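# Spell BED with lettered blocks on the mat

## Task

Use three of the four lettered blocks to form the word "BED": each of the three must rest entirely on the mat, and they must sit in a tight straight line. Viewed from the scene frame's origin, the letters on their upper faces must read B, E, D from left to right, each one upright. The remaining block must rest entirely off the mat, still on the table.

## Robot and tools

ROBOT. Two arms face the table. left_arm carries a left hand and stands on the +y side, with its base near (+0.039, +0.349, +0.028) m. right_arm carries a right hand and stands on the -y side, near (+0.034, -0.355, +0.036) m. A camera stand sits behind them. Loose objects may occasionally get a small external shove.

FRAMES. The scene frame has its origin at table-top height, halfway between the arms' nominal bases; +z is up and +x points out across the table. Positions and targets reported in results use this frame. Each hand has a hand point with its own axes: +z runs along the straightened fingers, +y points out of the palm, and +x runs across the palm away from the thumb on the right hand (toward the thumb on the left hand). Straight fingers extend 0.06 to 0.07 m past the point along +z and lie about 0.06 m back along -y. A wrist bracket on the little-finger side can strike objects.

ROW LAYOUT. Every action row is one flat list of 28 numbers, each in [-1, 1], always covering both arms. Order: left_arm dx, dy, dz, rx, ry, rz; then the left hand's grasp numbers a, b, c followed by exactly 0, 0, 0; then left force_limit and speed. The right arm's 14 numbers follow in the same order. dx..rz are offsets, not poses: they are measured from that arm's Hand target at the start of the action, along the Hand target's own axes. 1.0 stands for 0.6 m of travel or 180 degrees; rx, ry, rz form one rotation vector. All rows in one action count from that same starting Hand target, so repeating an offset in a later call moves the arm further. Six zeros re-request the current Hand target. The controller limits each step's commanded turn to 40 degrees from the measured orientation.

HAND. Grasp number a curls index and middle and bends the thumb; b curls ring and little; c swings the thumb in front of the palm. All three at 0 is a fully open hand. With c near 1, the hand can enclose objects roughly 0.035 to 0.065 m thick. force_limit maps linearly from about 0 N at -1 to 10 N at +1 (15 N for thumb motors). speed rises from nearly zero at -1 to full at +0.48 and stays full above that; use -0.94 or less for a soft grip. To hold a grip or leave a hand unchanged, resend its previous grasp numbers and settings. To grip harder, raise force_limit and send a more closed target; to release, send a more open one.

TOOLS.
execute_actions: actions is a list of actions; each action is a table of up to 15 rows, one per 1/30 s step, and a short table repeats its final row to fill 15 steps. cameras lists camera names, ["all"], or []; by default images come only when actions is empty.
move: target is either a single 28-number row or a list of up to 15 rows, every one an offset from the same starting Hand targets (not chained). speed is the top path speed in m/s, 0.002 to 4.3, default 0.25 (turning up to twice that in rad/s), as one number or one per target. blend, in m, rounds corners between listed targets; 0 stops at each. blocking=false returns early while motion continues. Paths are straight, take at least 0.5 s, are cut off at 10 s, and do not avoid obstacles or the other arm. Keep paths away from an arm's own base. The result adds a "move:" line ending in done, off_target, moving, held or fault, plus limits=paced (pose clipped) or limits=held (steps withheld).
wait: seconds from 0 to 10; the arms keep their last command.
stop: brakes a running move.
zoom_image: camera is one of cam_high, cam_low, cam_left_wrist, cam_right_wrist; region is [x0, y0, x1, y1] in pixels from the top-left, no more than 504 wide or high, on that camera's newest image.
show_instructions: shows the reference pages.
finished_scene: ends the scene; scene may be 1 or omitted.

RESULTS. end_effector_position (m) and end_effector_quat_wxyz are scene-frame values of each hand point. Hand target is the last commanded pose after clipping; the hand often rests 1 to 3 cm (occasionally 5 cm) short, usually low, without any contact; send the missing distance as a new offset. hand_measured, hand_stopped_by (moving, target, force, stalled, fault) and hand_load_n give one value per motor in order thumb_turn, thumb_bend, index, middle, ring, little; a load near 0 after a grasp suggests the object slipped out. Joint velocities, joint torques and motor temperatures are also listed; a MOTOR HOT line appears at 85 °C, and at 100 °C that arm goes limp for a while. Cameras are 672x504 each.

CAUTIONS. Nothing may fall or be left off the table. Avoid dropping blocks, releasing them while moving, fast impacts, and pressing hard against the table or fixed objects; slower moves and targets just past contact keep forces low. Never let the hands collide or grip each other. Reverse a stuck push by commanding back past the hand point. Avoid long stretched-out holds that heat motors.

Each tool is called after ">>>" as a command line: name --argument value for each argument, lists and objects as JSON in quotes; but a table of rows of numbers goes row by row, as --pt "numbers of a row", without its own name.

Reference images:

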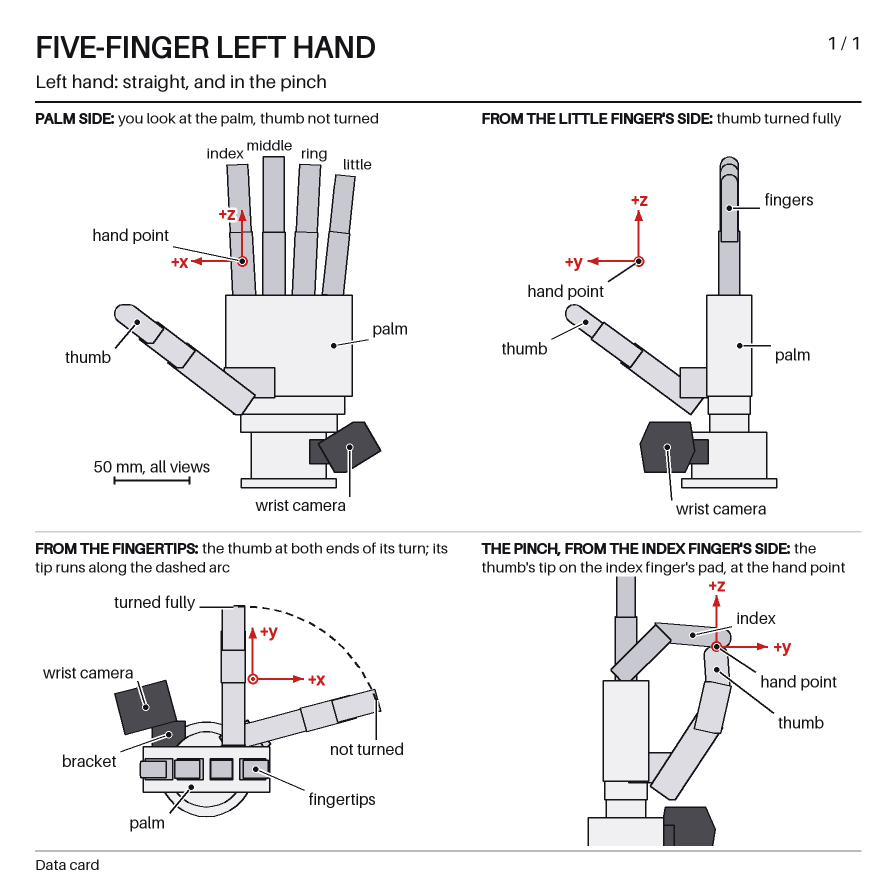

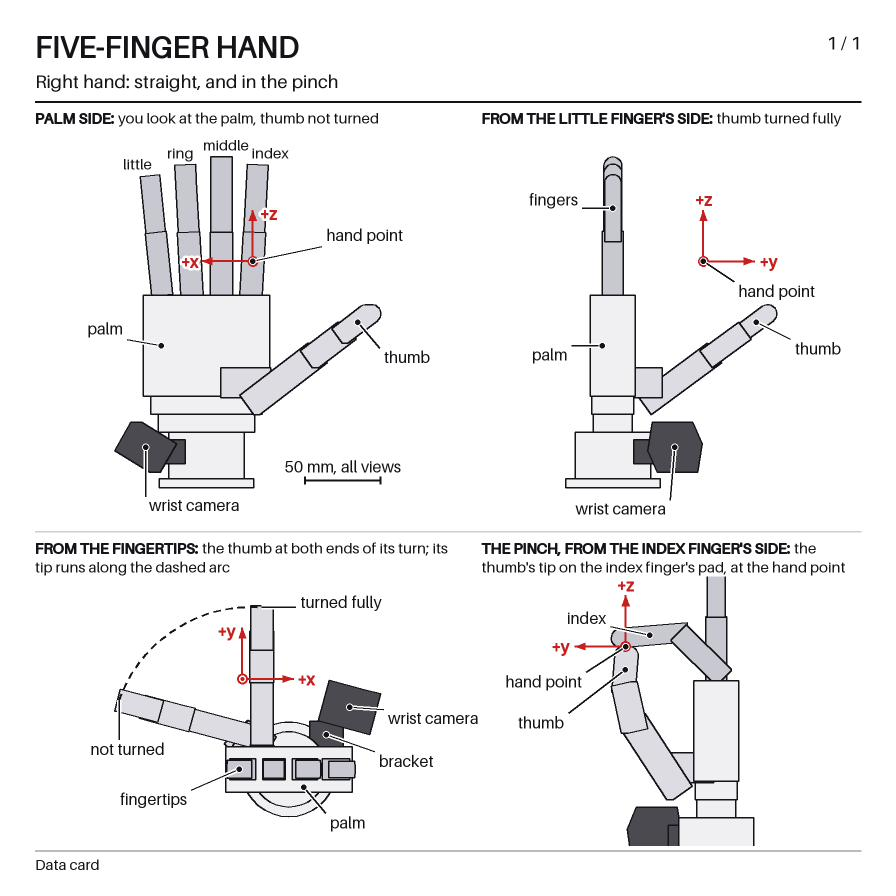

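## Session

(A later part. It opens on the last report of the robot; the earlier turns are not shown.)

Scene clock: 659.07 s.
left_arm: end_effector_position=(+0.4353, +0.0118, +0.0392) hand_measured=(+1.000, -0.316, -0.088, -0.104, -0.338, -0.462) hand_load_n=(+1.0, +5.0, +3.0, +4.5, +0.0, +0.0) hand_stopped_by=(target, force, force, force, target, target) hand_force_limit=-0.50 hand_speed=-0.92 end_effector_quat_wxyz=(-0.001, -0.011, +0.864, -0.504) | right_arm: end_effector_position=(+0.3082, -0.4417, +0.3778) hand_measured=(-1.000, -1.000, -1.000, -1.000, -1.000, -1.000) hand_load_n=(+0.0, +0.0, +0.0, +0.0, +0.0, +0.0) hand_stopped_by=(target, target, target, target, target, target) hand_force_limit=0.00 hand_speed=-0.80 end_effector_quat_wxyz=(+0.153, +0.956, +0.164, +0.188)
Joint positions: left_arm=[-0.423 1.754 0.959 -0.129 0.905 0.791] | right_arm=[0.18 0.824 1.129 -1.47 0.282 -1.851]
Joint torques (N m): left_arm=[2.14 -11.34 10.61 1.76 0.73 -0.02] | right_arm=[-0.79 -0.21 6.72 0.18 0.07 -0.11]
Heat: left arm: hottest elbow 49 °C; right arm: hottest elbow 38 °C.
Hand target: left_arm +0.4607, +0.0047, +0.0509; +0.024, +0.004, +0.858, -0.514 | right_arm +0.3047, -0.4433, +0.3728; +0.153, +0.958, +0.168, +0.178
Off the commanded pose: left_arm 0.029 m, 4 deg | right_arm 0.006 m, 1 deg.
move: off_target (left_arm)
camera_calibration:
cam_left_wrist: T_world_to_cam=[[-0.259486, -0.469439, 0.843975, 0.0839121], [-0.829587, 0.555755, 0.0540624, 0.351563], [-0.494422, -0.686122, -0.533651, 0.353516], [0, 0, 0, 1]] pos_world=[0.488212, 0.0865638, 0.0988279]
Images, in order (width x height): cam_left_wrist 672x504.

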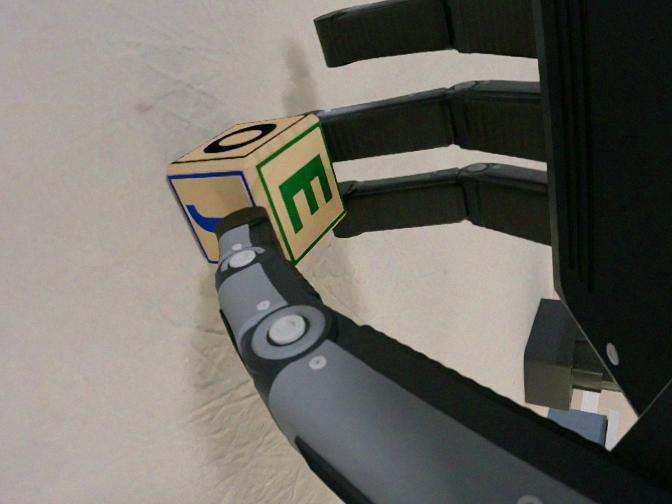

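>>> move --pt "-0.0045 -0.0882 -0.0472 0 0 0 0.62 0.3 1.0 0 0 0 -0.5 -0.92 0 0 0 0 0 0 0 0 0 0 0 0 0.0 -0.8" --pt "-0.2418 -0.264 0.2013 -0.0188 -0.3655 -0.1958 0.62 0.3 1.0 0 0 0 -0.5 -0.92 0 0 0 0 0 0 0 0 0 0 0 0 0.0 -0.8" --speed '[0.1, 0.2]' --blend '[0.015, 0]' --cameras '["cam_left_wrist", "cam_high"]'

>>> zoom_image --camera "cam_left_wrist" --region '[0, 0, 360, 360]'

Scene clock: 682.57 s.
left_arm: end_effector_position=(+0.5943, -0.1566, +0.1207) hand_measured=(+1.000, -0.316, -0.088, -0.104, -0.338, -0.462) hand_load_n=(+0.5, +5.5, +3.0, +4.5, +0.0, +0.0) hand_stopped_by=(target, force, force, force, target, target) hand_force_limit=-0.50 hand_speed=-0.92 end_effector_quat_wxyz=(+0.331, -0.515, +0.696, -0.376) | right_arm: end_effector_position=(+0.3082, -0.4417, +0.3778) hand_measured=(-1.000, -1.000, -1.000, -1.000, -1.000, -1.000) hand_load_n=(+0.0, +0.0, +0.0, +0.0, +0.0, +0.0) hand_stopped_by=(target, target, target, target, target, target) hand_force_limit=0.00 hand_speed=-0.80 end_effector_quat_wxyz=(+0.153, +0.956, +0.164, +0.188)
Joint positions: left_arm=[-0.805 1.935 1.462 -0.135 -0.513 -0.244] | right_arm=[0.18 0.824 1.129 -1.47 0.282 -1.851]
Joint torques (N m): left_arm=[1.08 -15.03 13.57 1.1 -0.3 -0.27] | right_arm=[-0.79 -0.21 6.74 0.18 0.07 -0.11]
Heat: left arm: hottest elbow 49 °C; right arm: hottest elbow 38 °C.
Hand target: left_arm +0.6053, -0.1739, +0.1401; +0.330, -0.518, +0.684, -0.393 | right_arm +0.3047, -0.4433, +0.3728; +0.153, +0.958, +0.168, +0.178
Off the commanded pose: left_arm 0.028 m, 2 deg | right_arm 0.006 m, 1 deg.
move: off_target (left_arm)
camera_calibration:
cam_left_wrist: T_world_to_cam=[[0.370833, -0.446974, 0.814063, -0.389996], [-0.758142, -0.651968, -0.0126141, 0.349218], [0.53638, -0.612497, -0.58064, -0.235435], [0, 0, 0, 1]] pos_world=[0.535663, -0.0908421, 0.185183]
Images, in order (width x height): cam_high 672x504, cam_left_wrist 672x504.

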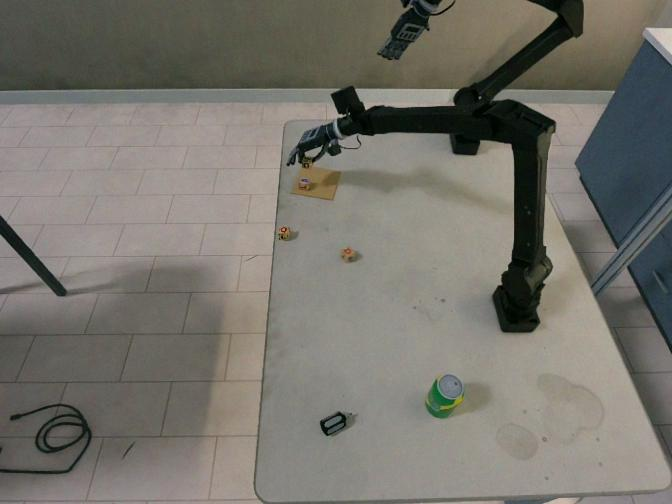

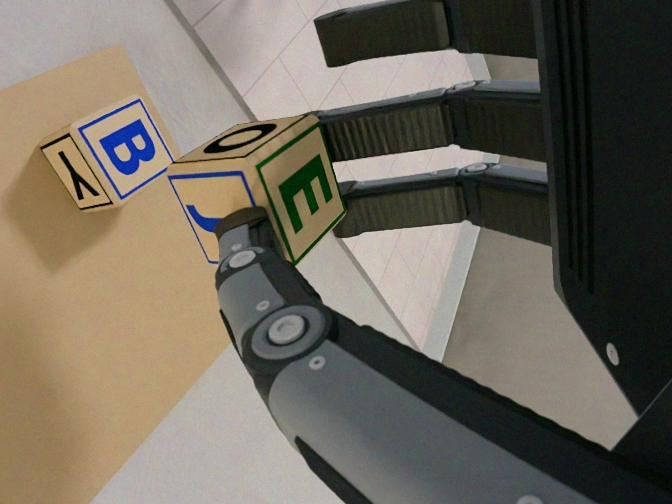

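Scaled by 1.400 from the camera's 672x504 image, which has a finer 960x720 frame.

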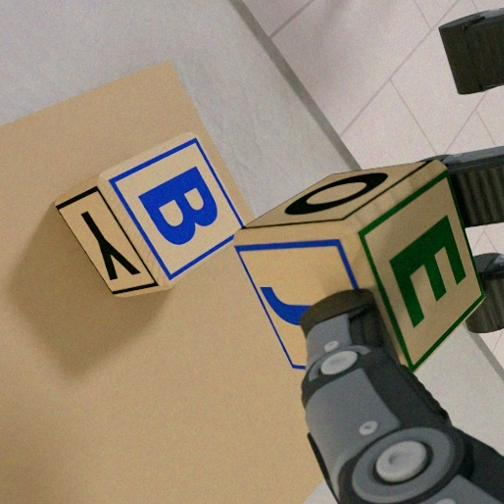

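>>> move --target '[0.0227, 0.0437, 0.0437, 0, 0.0053, -0.0258, 0.62, 0.3, 1.0, 0, 0, 0, -0.5, -0.92, 0, 0, 0, 0, 0, 0, 0, 0, 0, 0, 0, 0, 0.0, -0.8]' --speed 0.1 --cameras '["cam_left_wrist"]'

>>> zoom_image --camera "cam_left_wrist" --region '[80, 60, 380, 300]'

Scene clock: 713.93 s.
left_arm: end_effector_position=(+0.5962, -0.1679, +0.0750) hand_measured=(+1.000, -0.316, -0.088, -0.104, -0.338, -0.462) hand_load_n=(+0.5, +5.5, +2.5, +4.5, +0.0, +0.0) hand_stopped_by=(target, force, force, force, target, target) hand_force_limit=-0.50 hand_speed=-0.92 end_effector_quat_wxyz=(+0.309, -0.539, +0.686, -0.379) | right_arm: end_effector_position=(+0.3082, -0.4417, +0.3778) hand_measured=(-1.000, -1.000, -1.000, -1.000, -1.000, -1.000) hand_load_n=(+0.0, +0.0, +0.0, +0.0, +0.0, +0.0) hand_stopped_by=(target, target, target, target, target, target) hand_force_limit=0.00 hand_speed=-0.80 end_effector_quat_wxyz=(+0.153, +0.956, +0.164, +0.188)
Joint positions: left_arm=[-0.805 2.013 1.463 -0.085 -0.497 -0.321] | right_arm=[0.18 0.824 1.129 -1.47 0.282 -1.851]
Joint torques (N m): left_arm=[1.26 -16.09 12.86 2.25 -0.17 -0.28] | right_arm=[-0.79 -0.21 6.74 0.18 0.07 -0.11]
Motor temperatures (°C): left_arm=[33 38 57 32 34 31] | right_arm=[31 31 38 30 31 32]
Heat: left arm: hottest elbow 57 °C; right arm: hottest elbow 38 °C.
Hand target: left_arm +0.6128, -0.1881, +0.1038; +0.308, -0.542, +0.665, -0.411 | right_arm +0.3047, -0.4433, +0.3728; +0.153, +0.958, +0.168, +0.178
Off the commanded pose: left_arm 0.039 m, 4 deg | right_arm 0.006 m, 1 deg.
move: off_target (left_arm)
camera_calibration:
cam_left_wrist: T_world_to_cam=[[0.414142, -0.39489, 0.82009, -0.376161], [-0.740107, -0.670564, 0.0508607, 0.32398], [0.529838, -0.628018, -0.56997, -0.269394], [0, 0, 0, 1]] pos_world=[0.538299, -0.100477, 0.138462]
Images, in order (width x height): cam_left_wrist 672x504.

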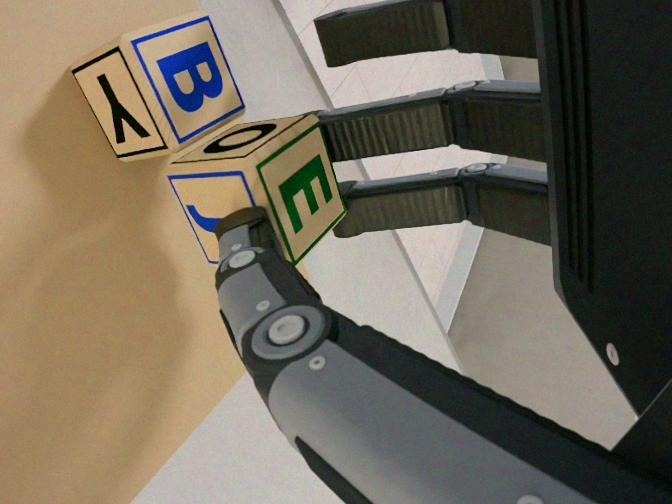

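Scaled by 1.680 from the camera's 672x504 image, which has a finer 960x720 frame.

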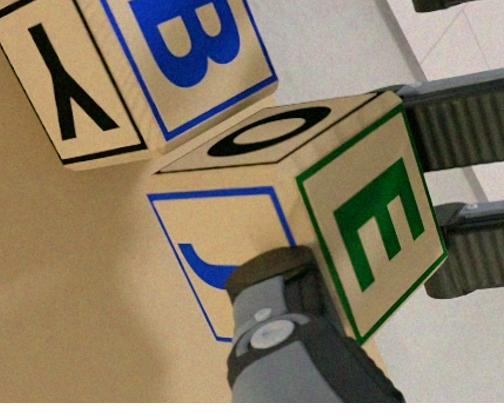

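>>> move --target '[-0.0002, 0.0197, 0.016, 0.0111, -0.0006, -0.01, 0.62, 0.3, 1.0, 0, 0, 0, -0.5, -0.92, 0, 0, 0, 0, 0, 0, 0, 0, 0, 0, 0, 0, 0.0, -0.8]' --speed 0.06 --cameras '["cam_left_wrist"]'

>>> zoom_image --camera "cam_left_wrist" --region '[140, 0, 380, 280]'

Scene clock: 738.47 s.
left_arm: end_effector_position=(+0.6082, -0.1780, +0.0802) hand_measured=(+1.000, -0.316, -0.088, -0.104, -0.338, -0.462) hand_load_n=(+0.5, +5.5, +3.0, +4.5, +0.0, +0.0) hand_stopped_by=(target, force, force, force, target, target) hand_force_limit=-0.50 hand_speed=-0.92 end_effector_quat_wxyz=(+0.314, -0.544, +0.661, -0.410) | right_arm: end_effector_position=(+0.3082, -0.4417, +0.3778) hand_measured=(-1.000, -1.000, -1.000, -1.000, -1.000, -1.000) hand_load_n=(+0.0, +0.0, +0.0, +0.0, +0.0, +0.0) hand_stopped_by=(target, target, target, target, target, target) hand_force_limit=0.00 hand_speed=-0.80 end_effector_quat_wxyz=(+0.153, +0.956, +0.164, +0.188)
Joint positions: left_arm=[-0.805 2.03 1.463 0.003 -0.509 -0.335] | right_arm=[0.18 0.824 1.129 -1.47 0.282 -1.851]
Joint torques (N m): left_arm=[1.26 -15.56 10.55 2.37 -0.28 -0.27] | right_arm=[-0.85 -0.26 6.72 0.18 0.07 -0.11]
Motor temperatures (°C): left_arm=[33 41 60 32 34 31] | right_arm=[31 31 38 30 31 32]
Heat: left arm: hottest elbow 60 °C; right arm: hottest elbow 38 °C.
Hand target: left_arm +0.6155, -0.1892, +0.0892; +0.312, -0.547, +0.649, -0.427 | right_arm +0.3047, -0.4433, +0.3728; +0.153, +0.958, +0.168, +0.178
Off the commanded pose: left_arm 0.016 m, 2 deg | right_arm 0.006 m, 1 deg.
move: off_target (left_arm)
camera_calibration:
cam_left_wrist: T_world_to_cam=[[0.377377, -0.338094, 0.862137, -0.360241], [-0.731113, -0.680172, 0.0532897, 0.318449], [0.568384, -0.650429, -0.503866, -0.311875], [0, 0, 0, 1]] pos_world=[0.546034, -0.108048, 0.136464]
Images, in order (width x height): cam_left_wrist 672x504.

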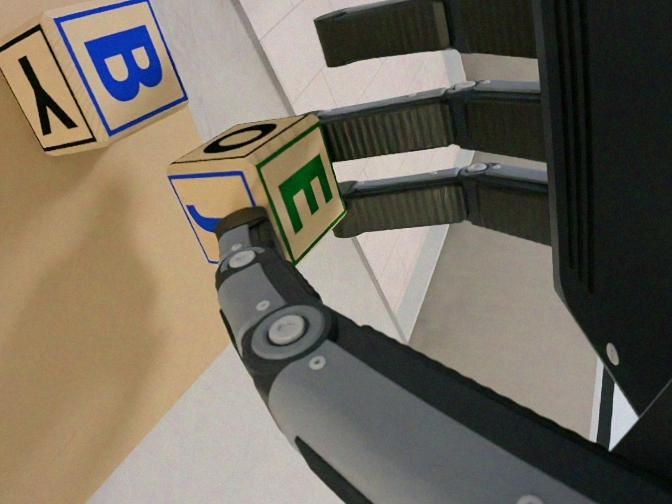

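Scaled by 1.800 from the camera's 672x504 image, which has a finer 960x720 frame.

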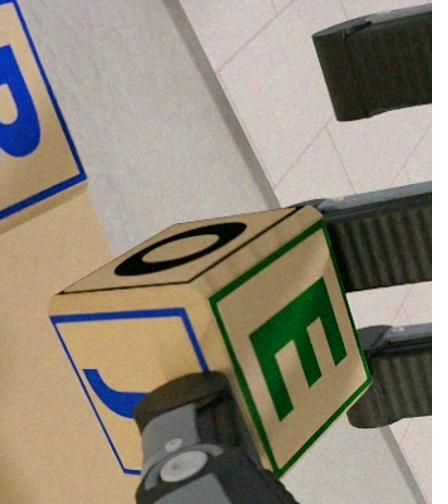

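>>> move --target '[-0.0058, 0.0103, -0.0065, -0.0072, 0.0025, -0.0043, 0.62, 0.3, 1.0, 0, 0, 0, -0.5, -0.92, 0, 0, 0, 0, 0, 0, 0, 0, 0, 0, 0, 0, 0.0, -0.8]' --speed 0.06 --cameras '["cam_left_wrist", "cam_high"]'

>>> zoom_image --camera "cam_left_wrist" --region '[40, 0, 360, 280]'

>>> zoom_image --camera "cam_high" --region '[270, 130, 350, 210]'

Scene clock: 777.47 s.
left_arm: end_effector_position=(+0.6065, -0.1818, +0.0804) hand_measured=(+1.000, -0.316, -0.088, -0.104, -0.338, -0.462) hand_load_n=(+0.5, +5.5, +3.0, +4.5, +0.0, +0.0) hand_stopped_by=(target, force, force, force, target, target) hand_force_limit=-0.50 hand_speed=-0.92 end_effector_quat_wxyz=(+0.303, -0.549, +0.659, -0.416) | right_arm: end_effector_position=(+0.3082, -0.4417, +0.3778) hand_measured=(-1.000, -1.000, -1.000, -1.000, -1.000, -1.000) hand_load_n=(+0.0, +0.0, +0.0, +0.0, +0.0, +0.0) hand_stopped_by=(target, target, target, target, target, target) hand_force_limit=0.00 hand_speed=-0.80 end_effector_quat_wxyz=(+0.153, +0.956, +0.164, +0.188)
Joint positions: left_arm=[-0.805 2.03 1.463 0.003 -0.493 -0.355] | right_arm=[0.18 0.824 1.129 -1.47 0.282 -1.851]
Joint torques (N m): left_arm=[1.73 -16.38 9.09 1.87 -0.1 -0.27] | right_arm=[-0.79 -0.26 6.71 0.2 0.08 -0.11]
Motor temperatures (°C): left_arm=[33 40 58 32 34 31] | right_arm=[31 31 38 30 31 32]
Heat: left arm: hottest elbow 58 °C; right arm: hottest elbow 38 °C.
Hand target: left_arm +0.6100, -0.1848, +0.0851; +0.300, -0.553, +0.652, -0.424 | right_arm +0.3047, -0.4433, +0.3728; +0.153, +0.958, +0.168, +0.178
Off the commanded pose: left_arm 0.007 m, 1 deg | right_arm 0.006 m, 1 deg.
move: done
camera_calibration:
cam_left_wrist: T_world_to_cam=[[0.384964, -0.319567, 0.865841, -0.362561], [-0.732979, -0.675946, 0.0764118, 0.314669], [0.560843, -0.664059, -0.49445, -0.311975], [0, 0, 0, 1]] pos_world=[0.545187, -0.110333, 0.13562]
Images, in order (width x height): cam_high 672x504, cam_left_wrist 672x504.

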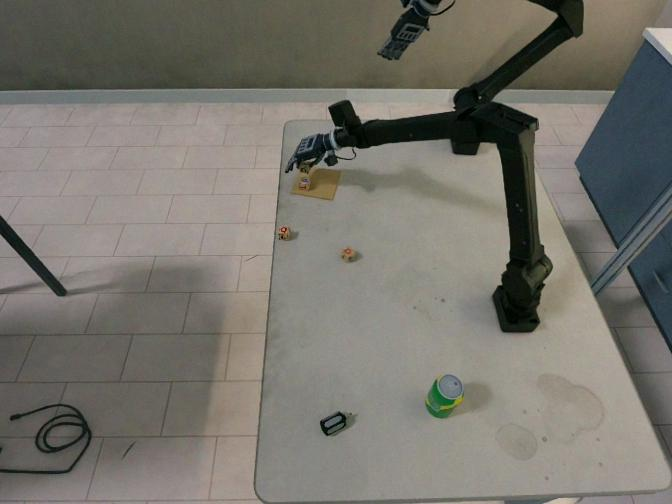

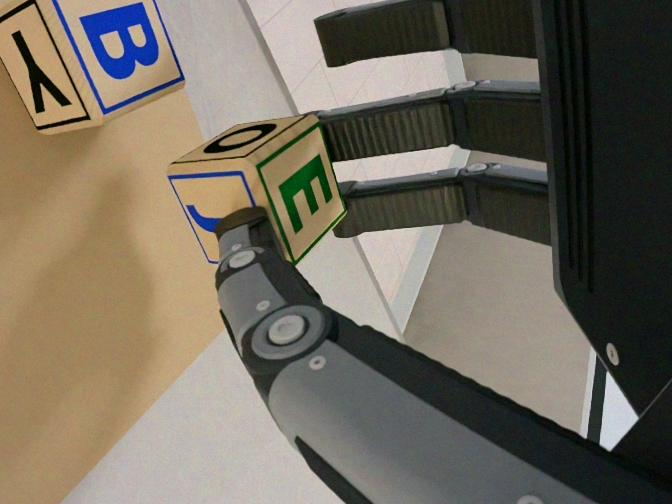

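Scaled by 1.575 from the camera's 672x504 image, which has a finer 960x720 frame.

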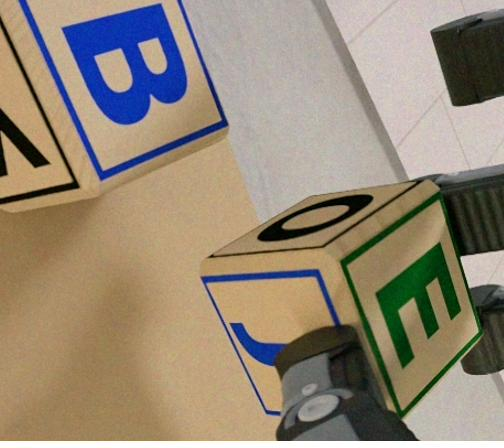

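Scaled by 6.300 from the camera's 672x504 image, which has a finer 960x720 frame.

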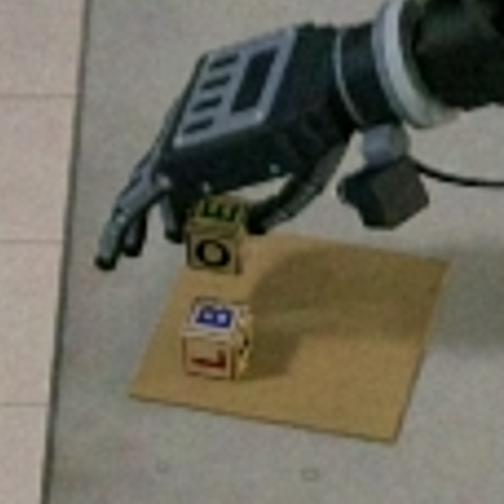

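>>> move --target '[-0.0167, 0.0217, -0.0048, -0.005, -0.0067, 0.0116, 0.62, 0.3, 1.0, 0, 0, 0, -0.5, -0.92, 0, 0, 0, 0, 0, 0, 0, 0, 0, 0, 0, 0, 0.0, -0.8]' --speed 0.06 --cameras '["cam_left_wrist", "cam_high"]'

>>> zoom_image --camera "cam_left_wrist" --region '[40, 0, 360, 280]'

>>> zoom_image --camera "cam_high" --region '[270, 130, 350, 210]'

Scene clock: 798.93 s.
left_arm: end_effector_position=(+0.6021, -0.1737, +0.0696) hand_measured=(+1.000, -0.316, -0.088, -0.104, -0.338, -0.462) hand_load_n=(+1.0, +5.5, +3.0, +4.5, +0.0, +0.5) hand_stopped_by=(target, force, force, force, target, target) hand_force_limit=-0.50 hand_speed=-0.92 end_effector_quat_wxyz=(+0.307, -0.551, +0.662, -0.405) | right_arm: end_effector_position=(+0.3082, -0.4417, +0.3778) hand_measured=(-1.000, -1.000, -1.000, -1.000, -1.000, -1.000) hand_load_n=(+0.0, +0.0, +0.0, +0.0, +0.0, +0.0) hand_stopped_by=(target, target, target, target, target, target) hand_force_limit=0.00 hand_speed=-0.80 end_effector_quat_wxyz=(+0.153, +0.956, +0.164, +0.188)
Joint positions: left_arm=[-0.805 2.03 1.441 0.003 -0.506 -0.356] | right_arm=[0.18 0.824 1.129 -1.47 0.282 -1.851]
Joint torques (N m): left_arm=[1.38 -16.5 8.61 1.66 -0.27 -0.04] | right_arm=[-0.85 -0.21 6.72 0.18 0.07 -0.11]
Motor temperatures (°C): left_arm=[33 41 56 32 33 31] | right_arm=[30 31 38 30 31 32]
Heat: left arm: hottest elbow 56 °C; right arm: hottest elbow 38 °C.
Hand target: left_arm +0.6035, -0.1739, +0.0741; +0.310, -0.548, +0.662, -0.407 | right_arm +0.3047, -0.4433, +0.3728; +0.153, +0.958, +0.168, +0.178
Off the commanded pose: left_arm 0.005 m, 1 deg | right_arm 0.006 m, 1 deg.
move: done
camera_calibration:
cam_left_wrist: T_world_to_cam=[[0.397074, -0.332085, 0.8556, -0.357776], [-0.725028, -0.685094, 0.0705708, 0.311773], [0.562731, -0.648356, -0.512804, -0.306509], [0, 0, 0, 1]] pos_world=[0.54059, -0.103945, 0.126932]
Images, in order (width x height): cam_high 672x504, cam_left_wrist 672x504.

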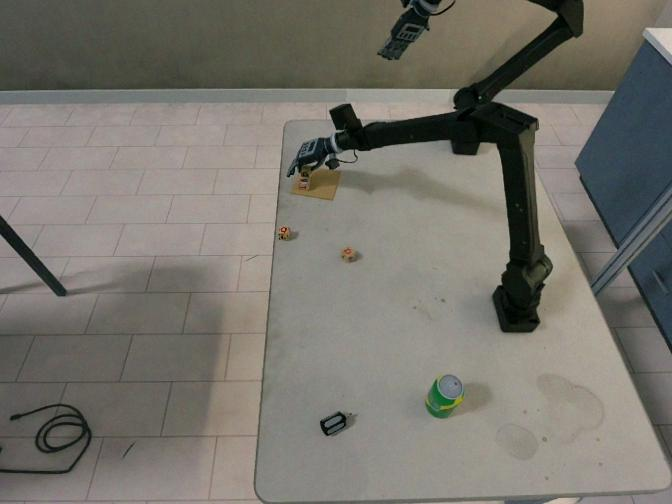

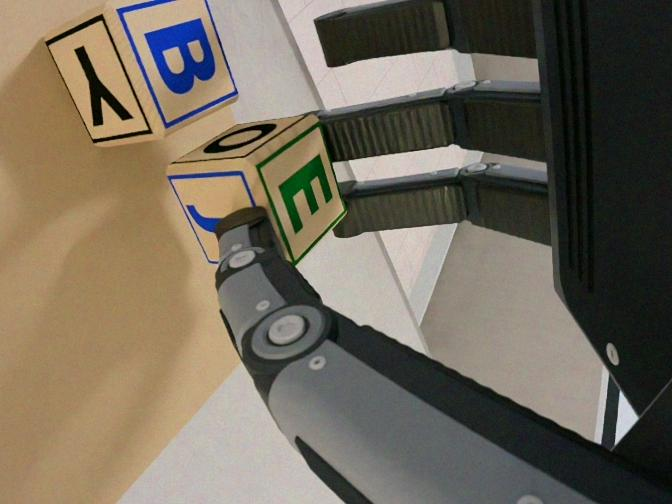

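Scaled by 1.575 from the camera's 672x504 image, which has a finer 960x720 frame.

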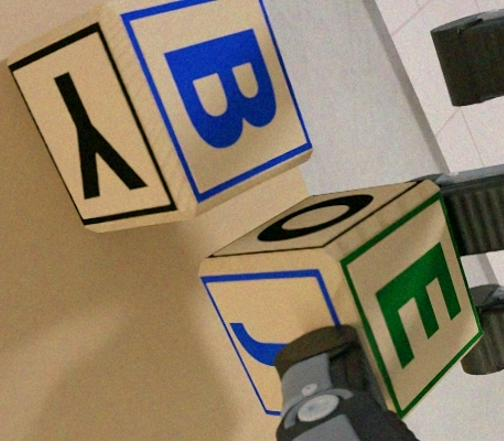

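Scaled by 6.300 from the camera's 672x504 image, which has a finer 960x720 frame.

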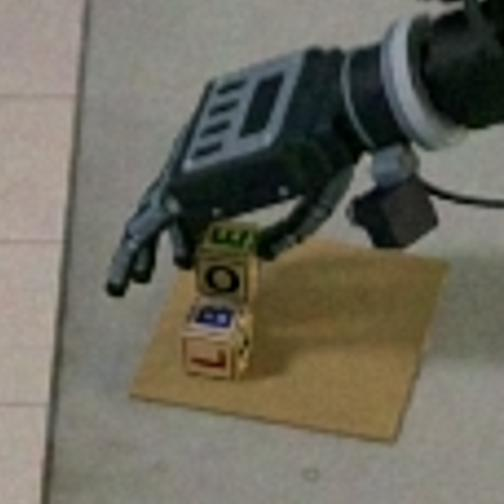

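>>> move --target '[-0.0048, 0.0165, 0.0042, 0, -0.0039, 0.0067, 0.62, 0.3, 1.0, 0, 0, 0, -0.5, -0.92, 0, 0, 0, 0, 0, 0, 0, 0, 0, 0, 0, 0, 0.0, -0.8]' --speed 0.05 --cameras '["cam_left_wrist", "cam_high"]'

>>> zoom_image --camera "cam_left_wrist" --region '[40, 0, 360, 280]'

Scene clock: 817.20 s.
left_arm: end_effector_position=(+0.6011, -0.1679, +0.0650) hand_measured=(+1.000, -0.316, -0.088, -0.104, -0.338, -0.462) hand_load_n=(+0.5, +5.5, +2.5, +4.5, +0.0, +0.0) hand_stopped_by=(target, force, force, force, target, target) hand_force_limit=-0.50 hand_speed=-0.92 end_effector_quat_wxyz=(+0.315, -0.549, +0.664, -0.397) | right_arm: end_effector_position=(+0.3082, -0.4417, +0.3778) hand_measured=(-1.000, -1.000, -1.000, -1.000, -1.000, -1.000) hand_load_n=(+0.0, +0.0, +0.0, +0.0, +0.0, +0.0) hand_stopped_by=(target, target, target, target, target, target) hand_force_limit=0.00 hand_speed=-0.80 end_effector_quat_wxyz=(+0.153, +0.956, +0.164, +0.188)
Joint positions: left_arm=[-0.805 2.03 1.432 0.003 -0.52 -0.343] | right_arm=[0.18 0.824 1.129 -1.47 0.282 -1.851]
Joint torques (N m): left_arm=[1.26 -15.91 8.43 2.24 -0.28 0] | right_arm=[-0.85 -0.26 6.74 0.17 0.07 -0.11]
Heat: left arm: hottest elbow 54 °C; right arm: hottest elbow 38 °C.
Hand target: left_arm +0.6017, -0.1710, +0.0642; +0.319, -0.544, +0.665, -0.400 | right_arm +0.3047, -0.4433, +0.3728; +0.153, +0.958, +0.168, +0.178
Off the commanded pose: left_arm 0.003 m, 1 deg | right_arm 0.006 m, 1 deg.
move: done
camera_calibration:
cam_left_wrist: T_world_to_cam=[[0.397441, -0.349257, 0.848564, -0.354075], [-0.72106, -0.690812, 0.0533932, 0.313152], [0.56755, -0.633086, -0.526392, -0.304098], [0, 0, 0, 1]] pos_world=[0.539116, -0.0998538, 0.123661]
Images, in order (width x height): cam_high 672x504, cam_left_wrist 672x504.

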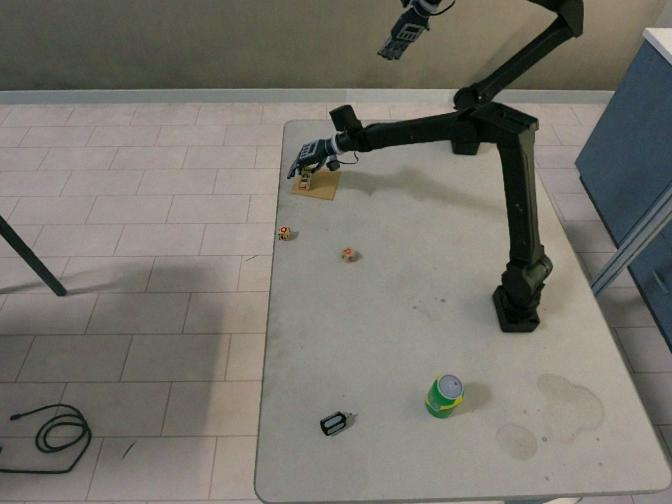

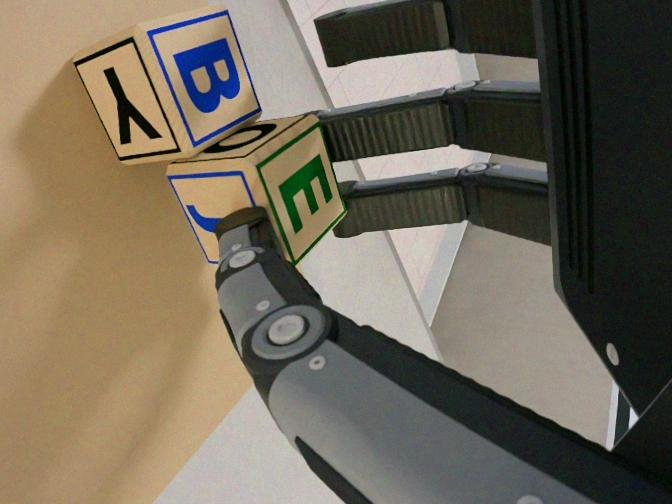

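Scaled by 1.575 from the camera's 672x504 image, which has a finer 960x720 frame.

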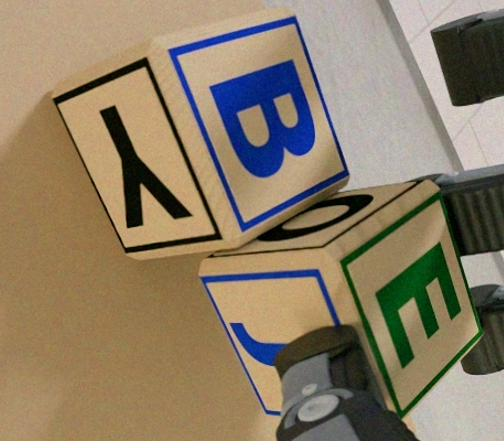

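>>> move --target '[0.004, 0.0155, 0.0133, 0, 0, 0, 0.62, 0.3, 1.0, 0, 0, 0, -0.5, -0.92, 0, 0, 0, 0, 0, 0, 0, 0, 0, 0, 0, 0, 0.0, -0.8]' --speed 0.05 --cameras '["cam_left_wrist", "cam_high"]'

>>> zoom_image --camera "cam_left_wrist" --region '[40, 0, 360, 280]'

Scene clock: 842.07 s.
left_arm: end_effector_position=(+0.6019, -0.1684, +0.0521) hand_measured=(+1.000, -0.316, -0.088, -0.104, -0.338, -0.462) hand_load_n=(+1.0, +5.5, +2.5, +4.5, +0.0, +0.0) hand_stopped_by=(target, force, force, force, target, target) hand_force_limit=-0.50 hand_speed=-0.92 end_effector_quat_wxyz=(+0.316, -0.549, +0.666, -0.395) | right_arm: end_effector_position=(+0.3082, -0.4417, +0.3778) hand_measured=(-1.000, -1.000, -1.000, -1.000, -1.000, -1.000) hand_load_n=(+0.0, +0.0, +0.0, +0.0, +0.0, +0.0) hand_stopped_by=(target, target, target, target, target, target) hand_force_limit=0.00 hand_speed=-0.80 end_effector_quat_wxyz=(+0.153, +0.956, +0.164, +0.188)
Joint positions: left_arm=[-0.805 2.052 1.432 0.02 -0.521 -0.343] | right_arm=[0.18 0.824 1.129 -1.47 0.282 -1.851]
Joint torques (N m): left_arm=[1.26 -15.91 8.87 2.35 -0.28 -0.01] | right_arm=[-0.79 -0.21 6.74 0.2 0.07 -0.11]
Motor temperatures (°C): left_arm=[33 41 50 32 33 31] | right_arm=[30 31 38 30 31 32]
Heat: left arm: hottest elbow 50 °C; right arm: hottest elbow 38 °C.
Hand target: left_arm +0.6036, -0.1740, +0.0520; +0.319, -0.543, +0.665, -0.400 | right_arm +0.3047, -0.4433, +0.3728; +0.153, +0.958, +0.168, +0.178
Off the commanded pose: left_arm 0.006 m, 1 deg | right_arm 0.006 m, 1 deg.
move: done
camera_calibration:
cam_left_wrist: T_world_to_cam=[[0.400003, -0.353063, 0.84578, -0.345779], [-0.720777, -0.691187, 0.0523544, 0.313839], [0.566108, -0.630561, -0.530956, -0.310163], [0, 0, 0, 1]] pos_world=[0.540106, -0.100738, 0.111339]
Images, in order (width x height): cam_high 672x504, cam_left_wrist 672x504.

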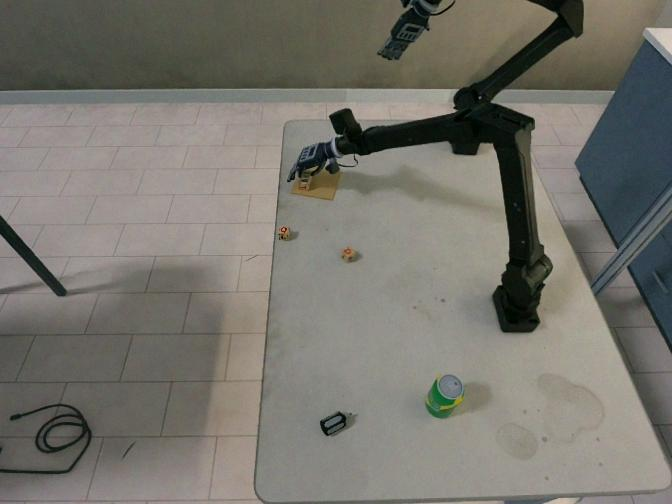

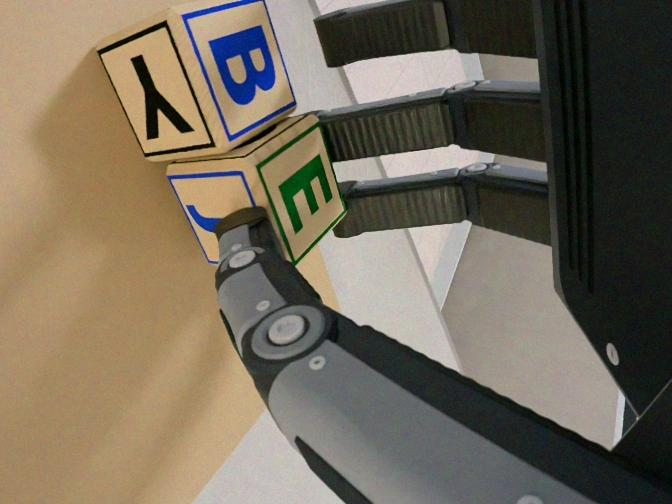

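Scaled by 1.575 from the camera's 672x504 image, which has a finer 960x720 frame.

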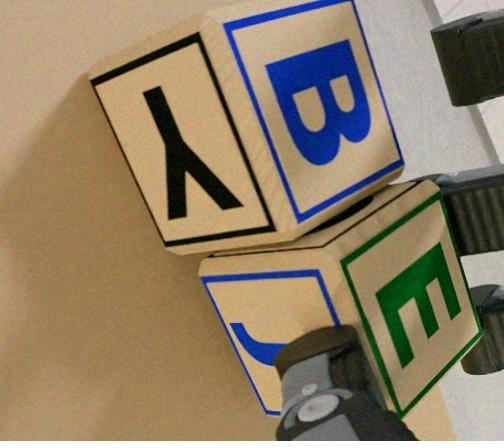

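>>> move --target '[-0.0001, 0.0088, 0.0048, 0, 0, 0, 0.62, 0.3, 1.0, 0, 0, 0, -0.5, -0.92, 0, 0, 0, 0, 0, 0, 0, 0, 0, 0, 0, 0, 0.0, -0.8]' --speed 0.05 --cameras '["cam_left_wrist"]'

Scene clock: 850.57 s.
left_arm: end_effector_position=(+0.6031, -0.1697, +0.0501) hand_measured=(+1.000, -0.316, -0.088, -0.104, -0.338, -0.462) hand_load_n=(+0.5, +5.5, +2.5, +4.5, +0.0, +0.0) hand_stopped_by=(target, force, force, force, target, target) hand_force_limit=-0.50 hand_speed=-0.92 end_effector_quat_wxyz=(+0.316, -0.549, +0.664, -0.397) | right_arm: end_effector_position=(+0.3082, -0.4417, +0.3778) hand_measured=(-1.000, -1.000, -1.000, -1.000, -1.000, -1.000) hand_load_n=(+0.0, -0.5, +0.0, +0.0, +0.0, +0.0) hand_stopped_by=(target, target, target, target, target, target) hand_force_limit=0.00 hand_speed=-0.80 end_effector_quat_wxyz=(+0.153, +0.956, +0.164, +0.188)
Joint positions: left_arm=[-0.805 2.058 1.432 0.033 -0.521 -0.343] | right_arm=[0.18 0.824 1.129 -1.47 0.282 -1.851]
Joint torques (N m): left_arm=[1.14 -15.38 8.58 2.32 -0.28 -0.01] | right_arm=[-0.85 -0.21 6.71 0.18 0.07 -0.11]
Heat: left arm: hottest elbow 50 °C; right arm: hottest elbow 38 °C.
Hand target: left_arm +0.6037, -0.1740, +0.0460; +0.319, -0.543, +0.665, -0.400 | right_arm +0.3047, -0.4433, +0.3728; +0.153, +0.958, +0.168, +0.178
Off the commanded pose: left_arm 0.006 m, 1 deg | right_arm 0.006 m, 1 deg.
move: done
camera_calibration:
cam_left_wrist: T_world_to_cam=[[0.396289, -0.349088, 0.849172, -0.342161], [-0.72098, -0.690971, 0.0524119, 0.314131], [0.568457, -0.633006, -0.525509, -0.314791], [0, 0, 0, 1]] pos_world=[0.541022, -0.101654, 0.108664]
Images, in order (width x height): cam_left_wrist 672x504.

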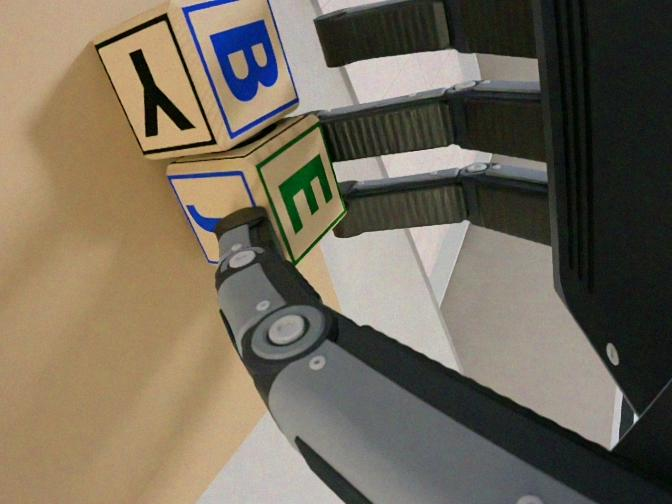

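>>> move --target '[-0.0001, 0.0073, 0.004, 0, 0, 0, 0.62, 0.3, 1.0, 0, 0, 0, -0.5, -0.92, 0, 0, 0, 0, 0, 0, 0, 0, 0, 0, 0, 0, 0.0, -0.8]' --speed 0.05 --cameras '["cam_left_wrist"]'

>>> move --target '[-0.0001, 0.0059, 0.0032, 0, 0, 0, 0.62, 0.3, 1.0, 0, 0, 0, -0.5, -0.92, 0, 0, 0, 0, 0, 0, 0, 0, 0, 0, 0, 0, 0.0, -0.8]' --speed 0.05 --cameras '["cam_left_wrist", "cam_high"]'

>>> zoom_image --camera "cam_high" --region '[270, 130, 350, 210]'

Scene clock: 856.63 s.
left_arm: end_effector_position=(+0.6041, -0.1707, +0.0478) hand_measured=(+1.000, -0.316, -0.088, -0.104, -0.338, -0.462) hand_load_n=(+0.5, +5.0, +2.5, +5.0, +0.0, -0.5) hand_stopped_by=(target, force, force, force, target, target) hand_force_limit=-0.50 hand_speed=-0.92 end_effector_quat_wxyz=(+0.316, -0.549, +0.663, -0.400) | right_arm: end_effector_position=(+0.3082, -0.4417, +0.3778) hand_measured=(-1.000, -1.000, -1.000, -1.000, -1.000, -1.000) hand_load_n=(+0.0, +0.0, +0.0, +0.0, +0.0, +0.0) hand_stopped_by=(target, target, target, target, target, target) hand_force_limit=0.00 hand_speed=-0.80 end_effector_quat_wxyz=(+0.153, +0.956, +0.164, +0.188)
Joint positions: left_arm=[-0.805 2.064 1.432 0.044 -0.521 -0.343] | right_arm=[0.18 0.824 1.129 -1.47 0.282 -1.851]
Joint torques (N m): left_arm=[1.14 -15.5 8.36 2.28 -0.25 -0.02] | right_arm=[-0.79 -0.21 6.74 0.17 0.07 -0.11]
Heat: left arm: hottest elbow 49 °C; right arm: hottest elbow 38 °C.
Hand target: left_arm +0.6037, -0.1740, +0.0411; +0.319, -0.543, +0.665, -0.400 | right_arm +0.3047, -0.4433, +0.3728; +0.153, +0.958, +0.168, +0.178
Off the commanded pose: left_arm 0.008 m, 1 deg | right_arm 0.006 m, 1 deg.
move: done
camera_calibration:
cam_left_wrist: T_world_to_cam=[[0.393147, -0.345774, 0.851983, -0.338664], [-0.720927, -0.691041, 0.0522155, 0.314288], [0.5707, -0.634746, -0.520959, -0.319104], [0, 0, 0, 1]] pos_world=[0.541836, -0.102466, 0.105885]
Images, in order (width x height): cam_left_wrist 672x504.

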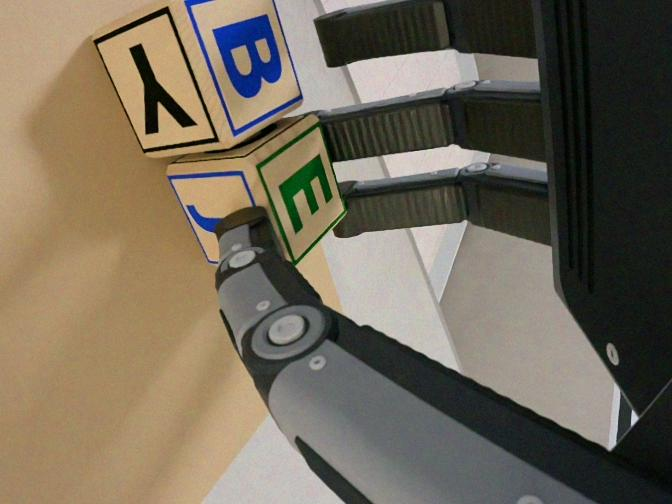

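Scene clock: 857.33 s.
left_arm: end_effector_position=(+0.6050, -0.1715, +0.0474) hand_measured=(+1.000, -0.316, -0.088, -0.104, -0.338, -0.462) hand_load_n=(+0.5, +5.0, +2.5, +4.5, +0.0, +0.0) hand_stopped_by=(target, force, force, force, target, target) hand_force_limit=-0.50 hand_speed=-0.92 end_effector_quat_wxyz=(+0.317, -0.549, +0.661, -0.402) | right_arm: end_effector_position=(+0.3082, -0.4417, +0.3778) hand_measured=(-1.000, -1.000, -1.000, -1.000, -1.000, -1.000) hand_load_n=(+0.0, +0.0, +0.0, +0.0, +0.0, +0.0) hand_stopped_by=(target, target, target, target, target, target) hand_force_limit=0.00 hand_speed=-0.80 end_effector_quat_wxyz=(+0.153, +0.956, +0.164, +0.188)
Joint positions: left_arm=[-0.805 2.067 1.432 0.052 -0.522 -0.343] | right_arm=[0.18 0.824 1.129 -1.47 0.282 -1.851]
Joint torques (N m): left_arm=[1.14 -15.21 8.17 2.28 -0.26 -0.02] | right_arm=[-0.73 -0.21 6.72 0.17 0.07 -0.11]
Heat: left arm: hottest elbow 49 °C; right arm: hottest elbow 38 °C.
Hand target: left_arm +0.6037, -0.1739, +0.0369; +0.319, -0.544, +0.665, -0.400 | right_arm +0.3047, -0.4433, +0.3728; +0.153, +0.958, +0.168, +0.178
Off the commanded pose: left_arm 0.011 m, 1 deg | right_arm 0.006 m, 1 deg.
move: off_target (left_arm)
camera_calibration:
cam_left_wrist: T_world_to_cam=[[0.389933, -0.342457, 0.854796, -0.336578], [-0.720937, -0.691046, 0.0520172, 0.314379], [0.572889, -0.636537, -0.516351, -0.322157], [0, 0, 0, 1]] pos_world=[0.54245, -0.103078, 0.105006]
Images, in order (width x height): cam_high 672x504, cam_left_wrist 672x504.

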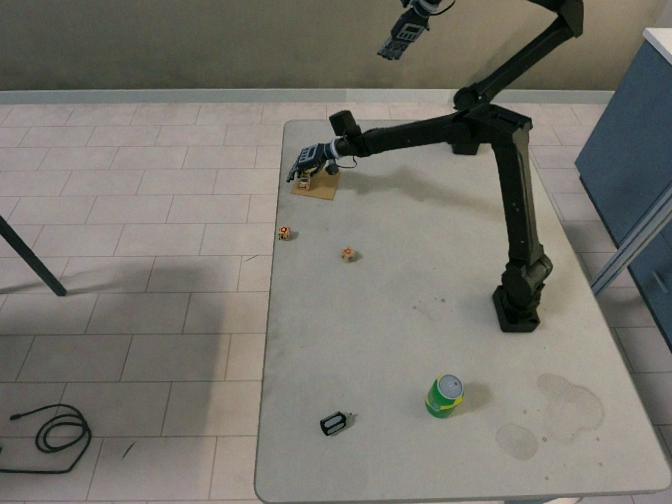

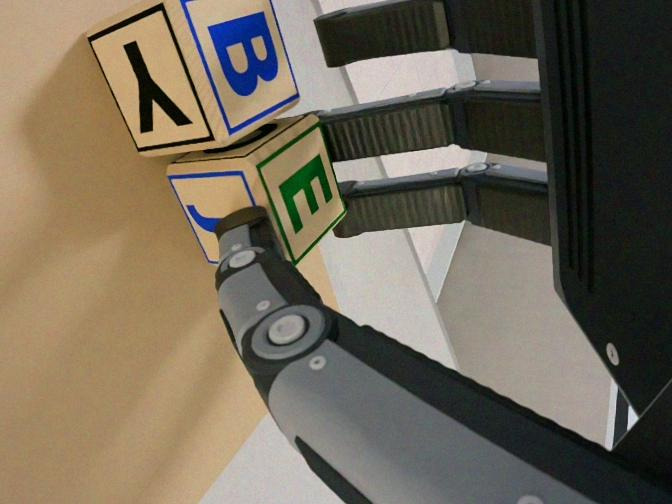

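Scaled by 6.300 from the camera's 672x504 image, which has a finer 960x720 frame.

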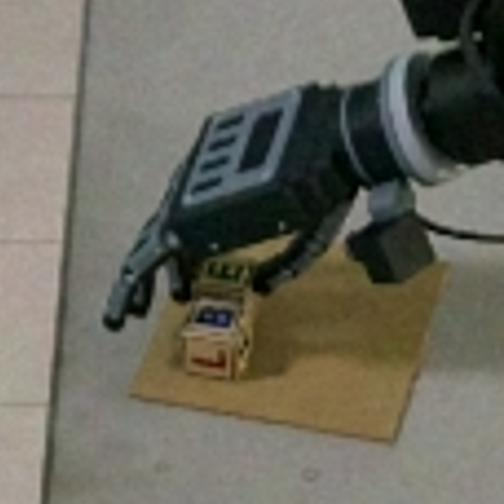

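>>> move --pt "0.0001 -0.0103 -0.0056 0 0 0 0.62 0.3 1.0 0 0 0 -0.5 -0.92 0 0 0 0 0 0 0 0 0 0 0 0 0.0 -0.8" --pt "0.0001 -0.0103 -0.0056 0 0 0 0.27 0.3 1.0 0 0 0 -0.2 -0.8 0 0 0 0 0 0 0 0 0 0 0 0 0.0 -0.8" --speed 0.06 --cameras '["cam_left_wrist", "cam_high"]'

>>> zoom_image --camera "cam_high" --region '[270, 130, 350, 210]'

Scene clock: 864.87 s.
left_arm: end_effector_position=(+0.6050, -0.1715, +0.0474) hand_measured=(+1.000, -0.538, -0.520, -0.536, -0.390, -0.428) hand_load_n=(+0.0, +0.0, +0.0, +0.0, +0.0, +0.0) hand_stopped_by=(target, target, target, target, target, target) hand_force_limit=-0.20 hand_speed=-0.80 end_effector_quat_wxyz=(+0.317, -0.549, +0.661, -0.402) | right_arm: end_effector_position=(+0.3082, -0.4417, +0.3778) hand_measured=(-1.000, -1.000, -1.000, -1.000, -1.000, -1.000) hand_load_n=(+0.0, +0.0, +0.0, +0.0, +0.0, +0.0) hand_stopped_by=(target, target, target, target, target, target) hand_force_limit=0.00 hand_speed=-0.80 end_effector_quat_wxyz=(+0.153, +0.956, +0.164, +0.188)
Joint positions: left_arm=[-0.805 2.067 1.432 0.052 -0.522 -0.343] | right_arm=[0.18 0.824 1.129 -1.47 0.282 -1.851]
Joint torques (N m): left_arm=[1.2 -15.97 8.47 1.69 -0.25 -0.02] | right_arm=[-0.79 -0.26 6.72 0.2 0.07 -0.11]
Heat: left arm: hottest elbow 49 °C; right arm: hottest elbow 38 °C.
Hand target: left_arm +0.6037, -0.1739, +0.0439; +0.319, -0.544, +0.665, -0.400 | right_arm +0.3047, -0.4433, +0.3728; +0.153, +0.958, +0.168, +0.178
Off the commanded pose: left_arm 0.004 m, 1 deg | right_arm 0.006 m, 1 deg.
move: done
camera_calibration:
cam_left_wrist: T_world_to_cam=[[0.389933, -0.342457, 0.854796, -0.336578], [-0.720937, -0.691046, 0.0520172, 0.314379], [0.572889, -0.636537, -0.516351, -0.322157], [0, 0, 0, 1]] pos_world=[0.54245, -0.103078, 0.105006]
Images, in order (width x height): cam_high 672x504, cam_left_wrist 672x504.

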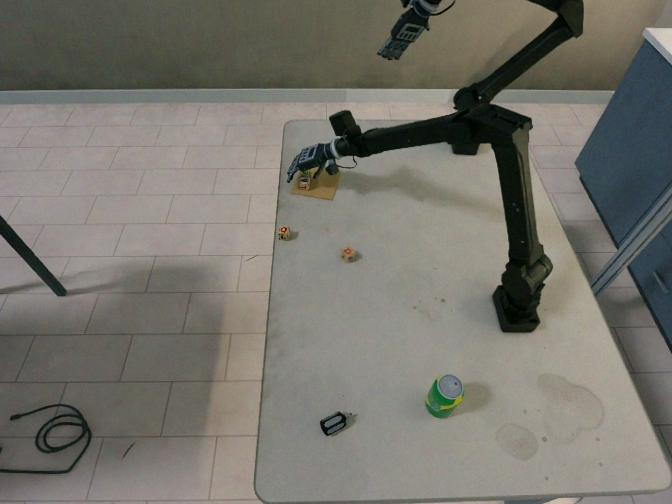

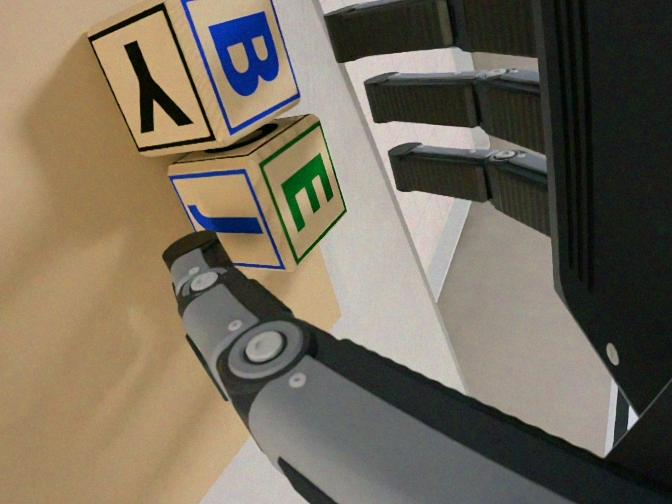

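Scaled by 6.300 from the camera's 672x504 image, which has a finer 960x720 frame.

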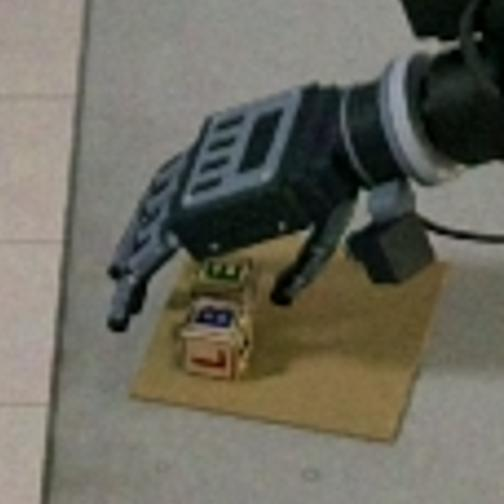

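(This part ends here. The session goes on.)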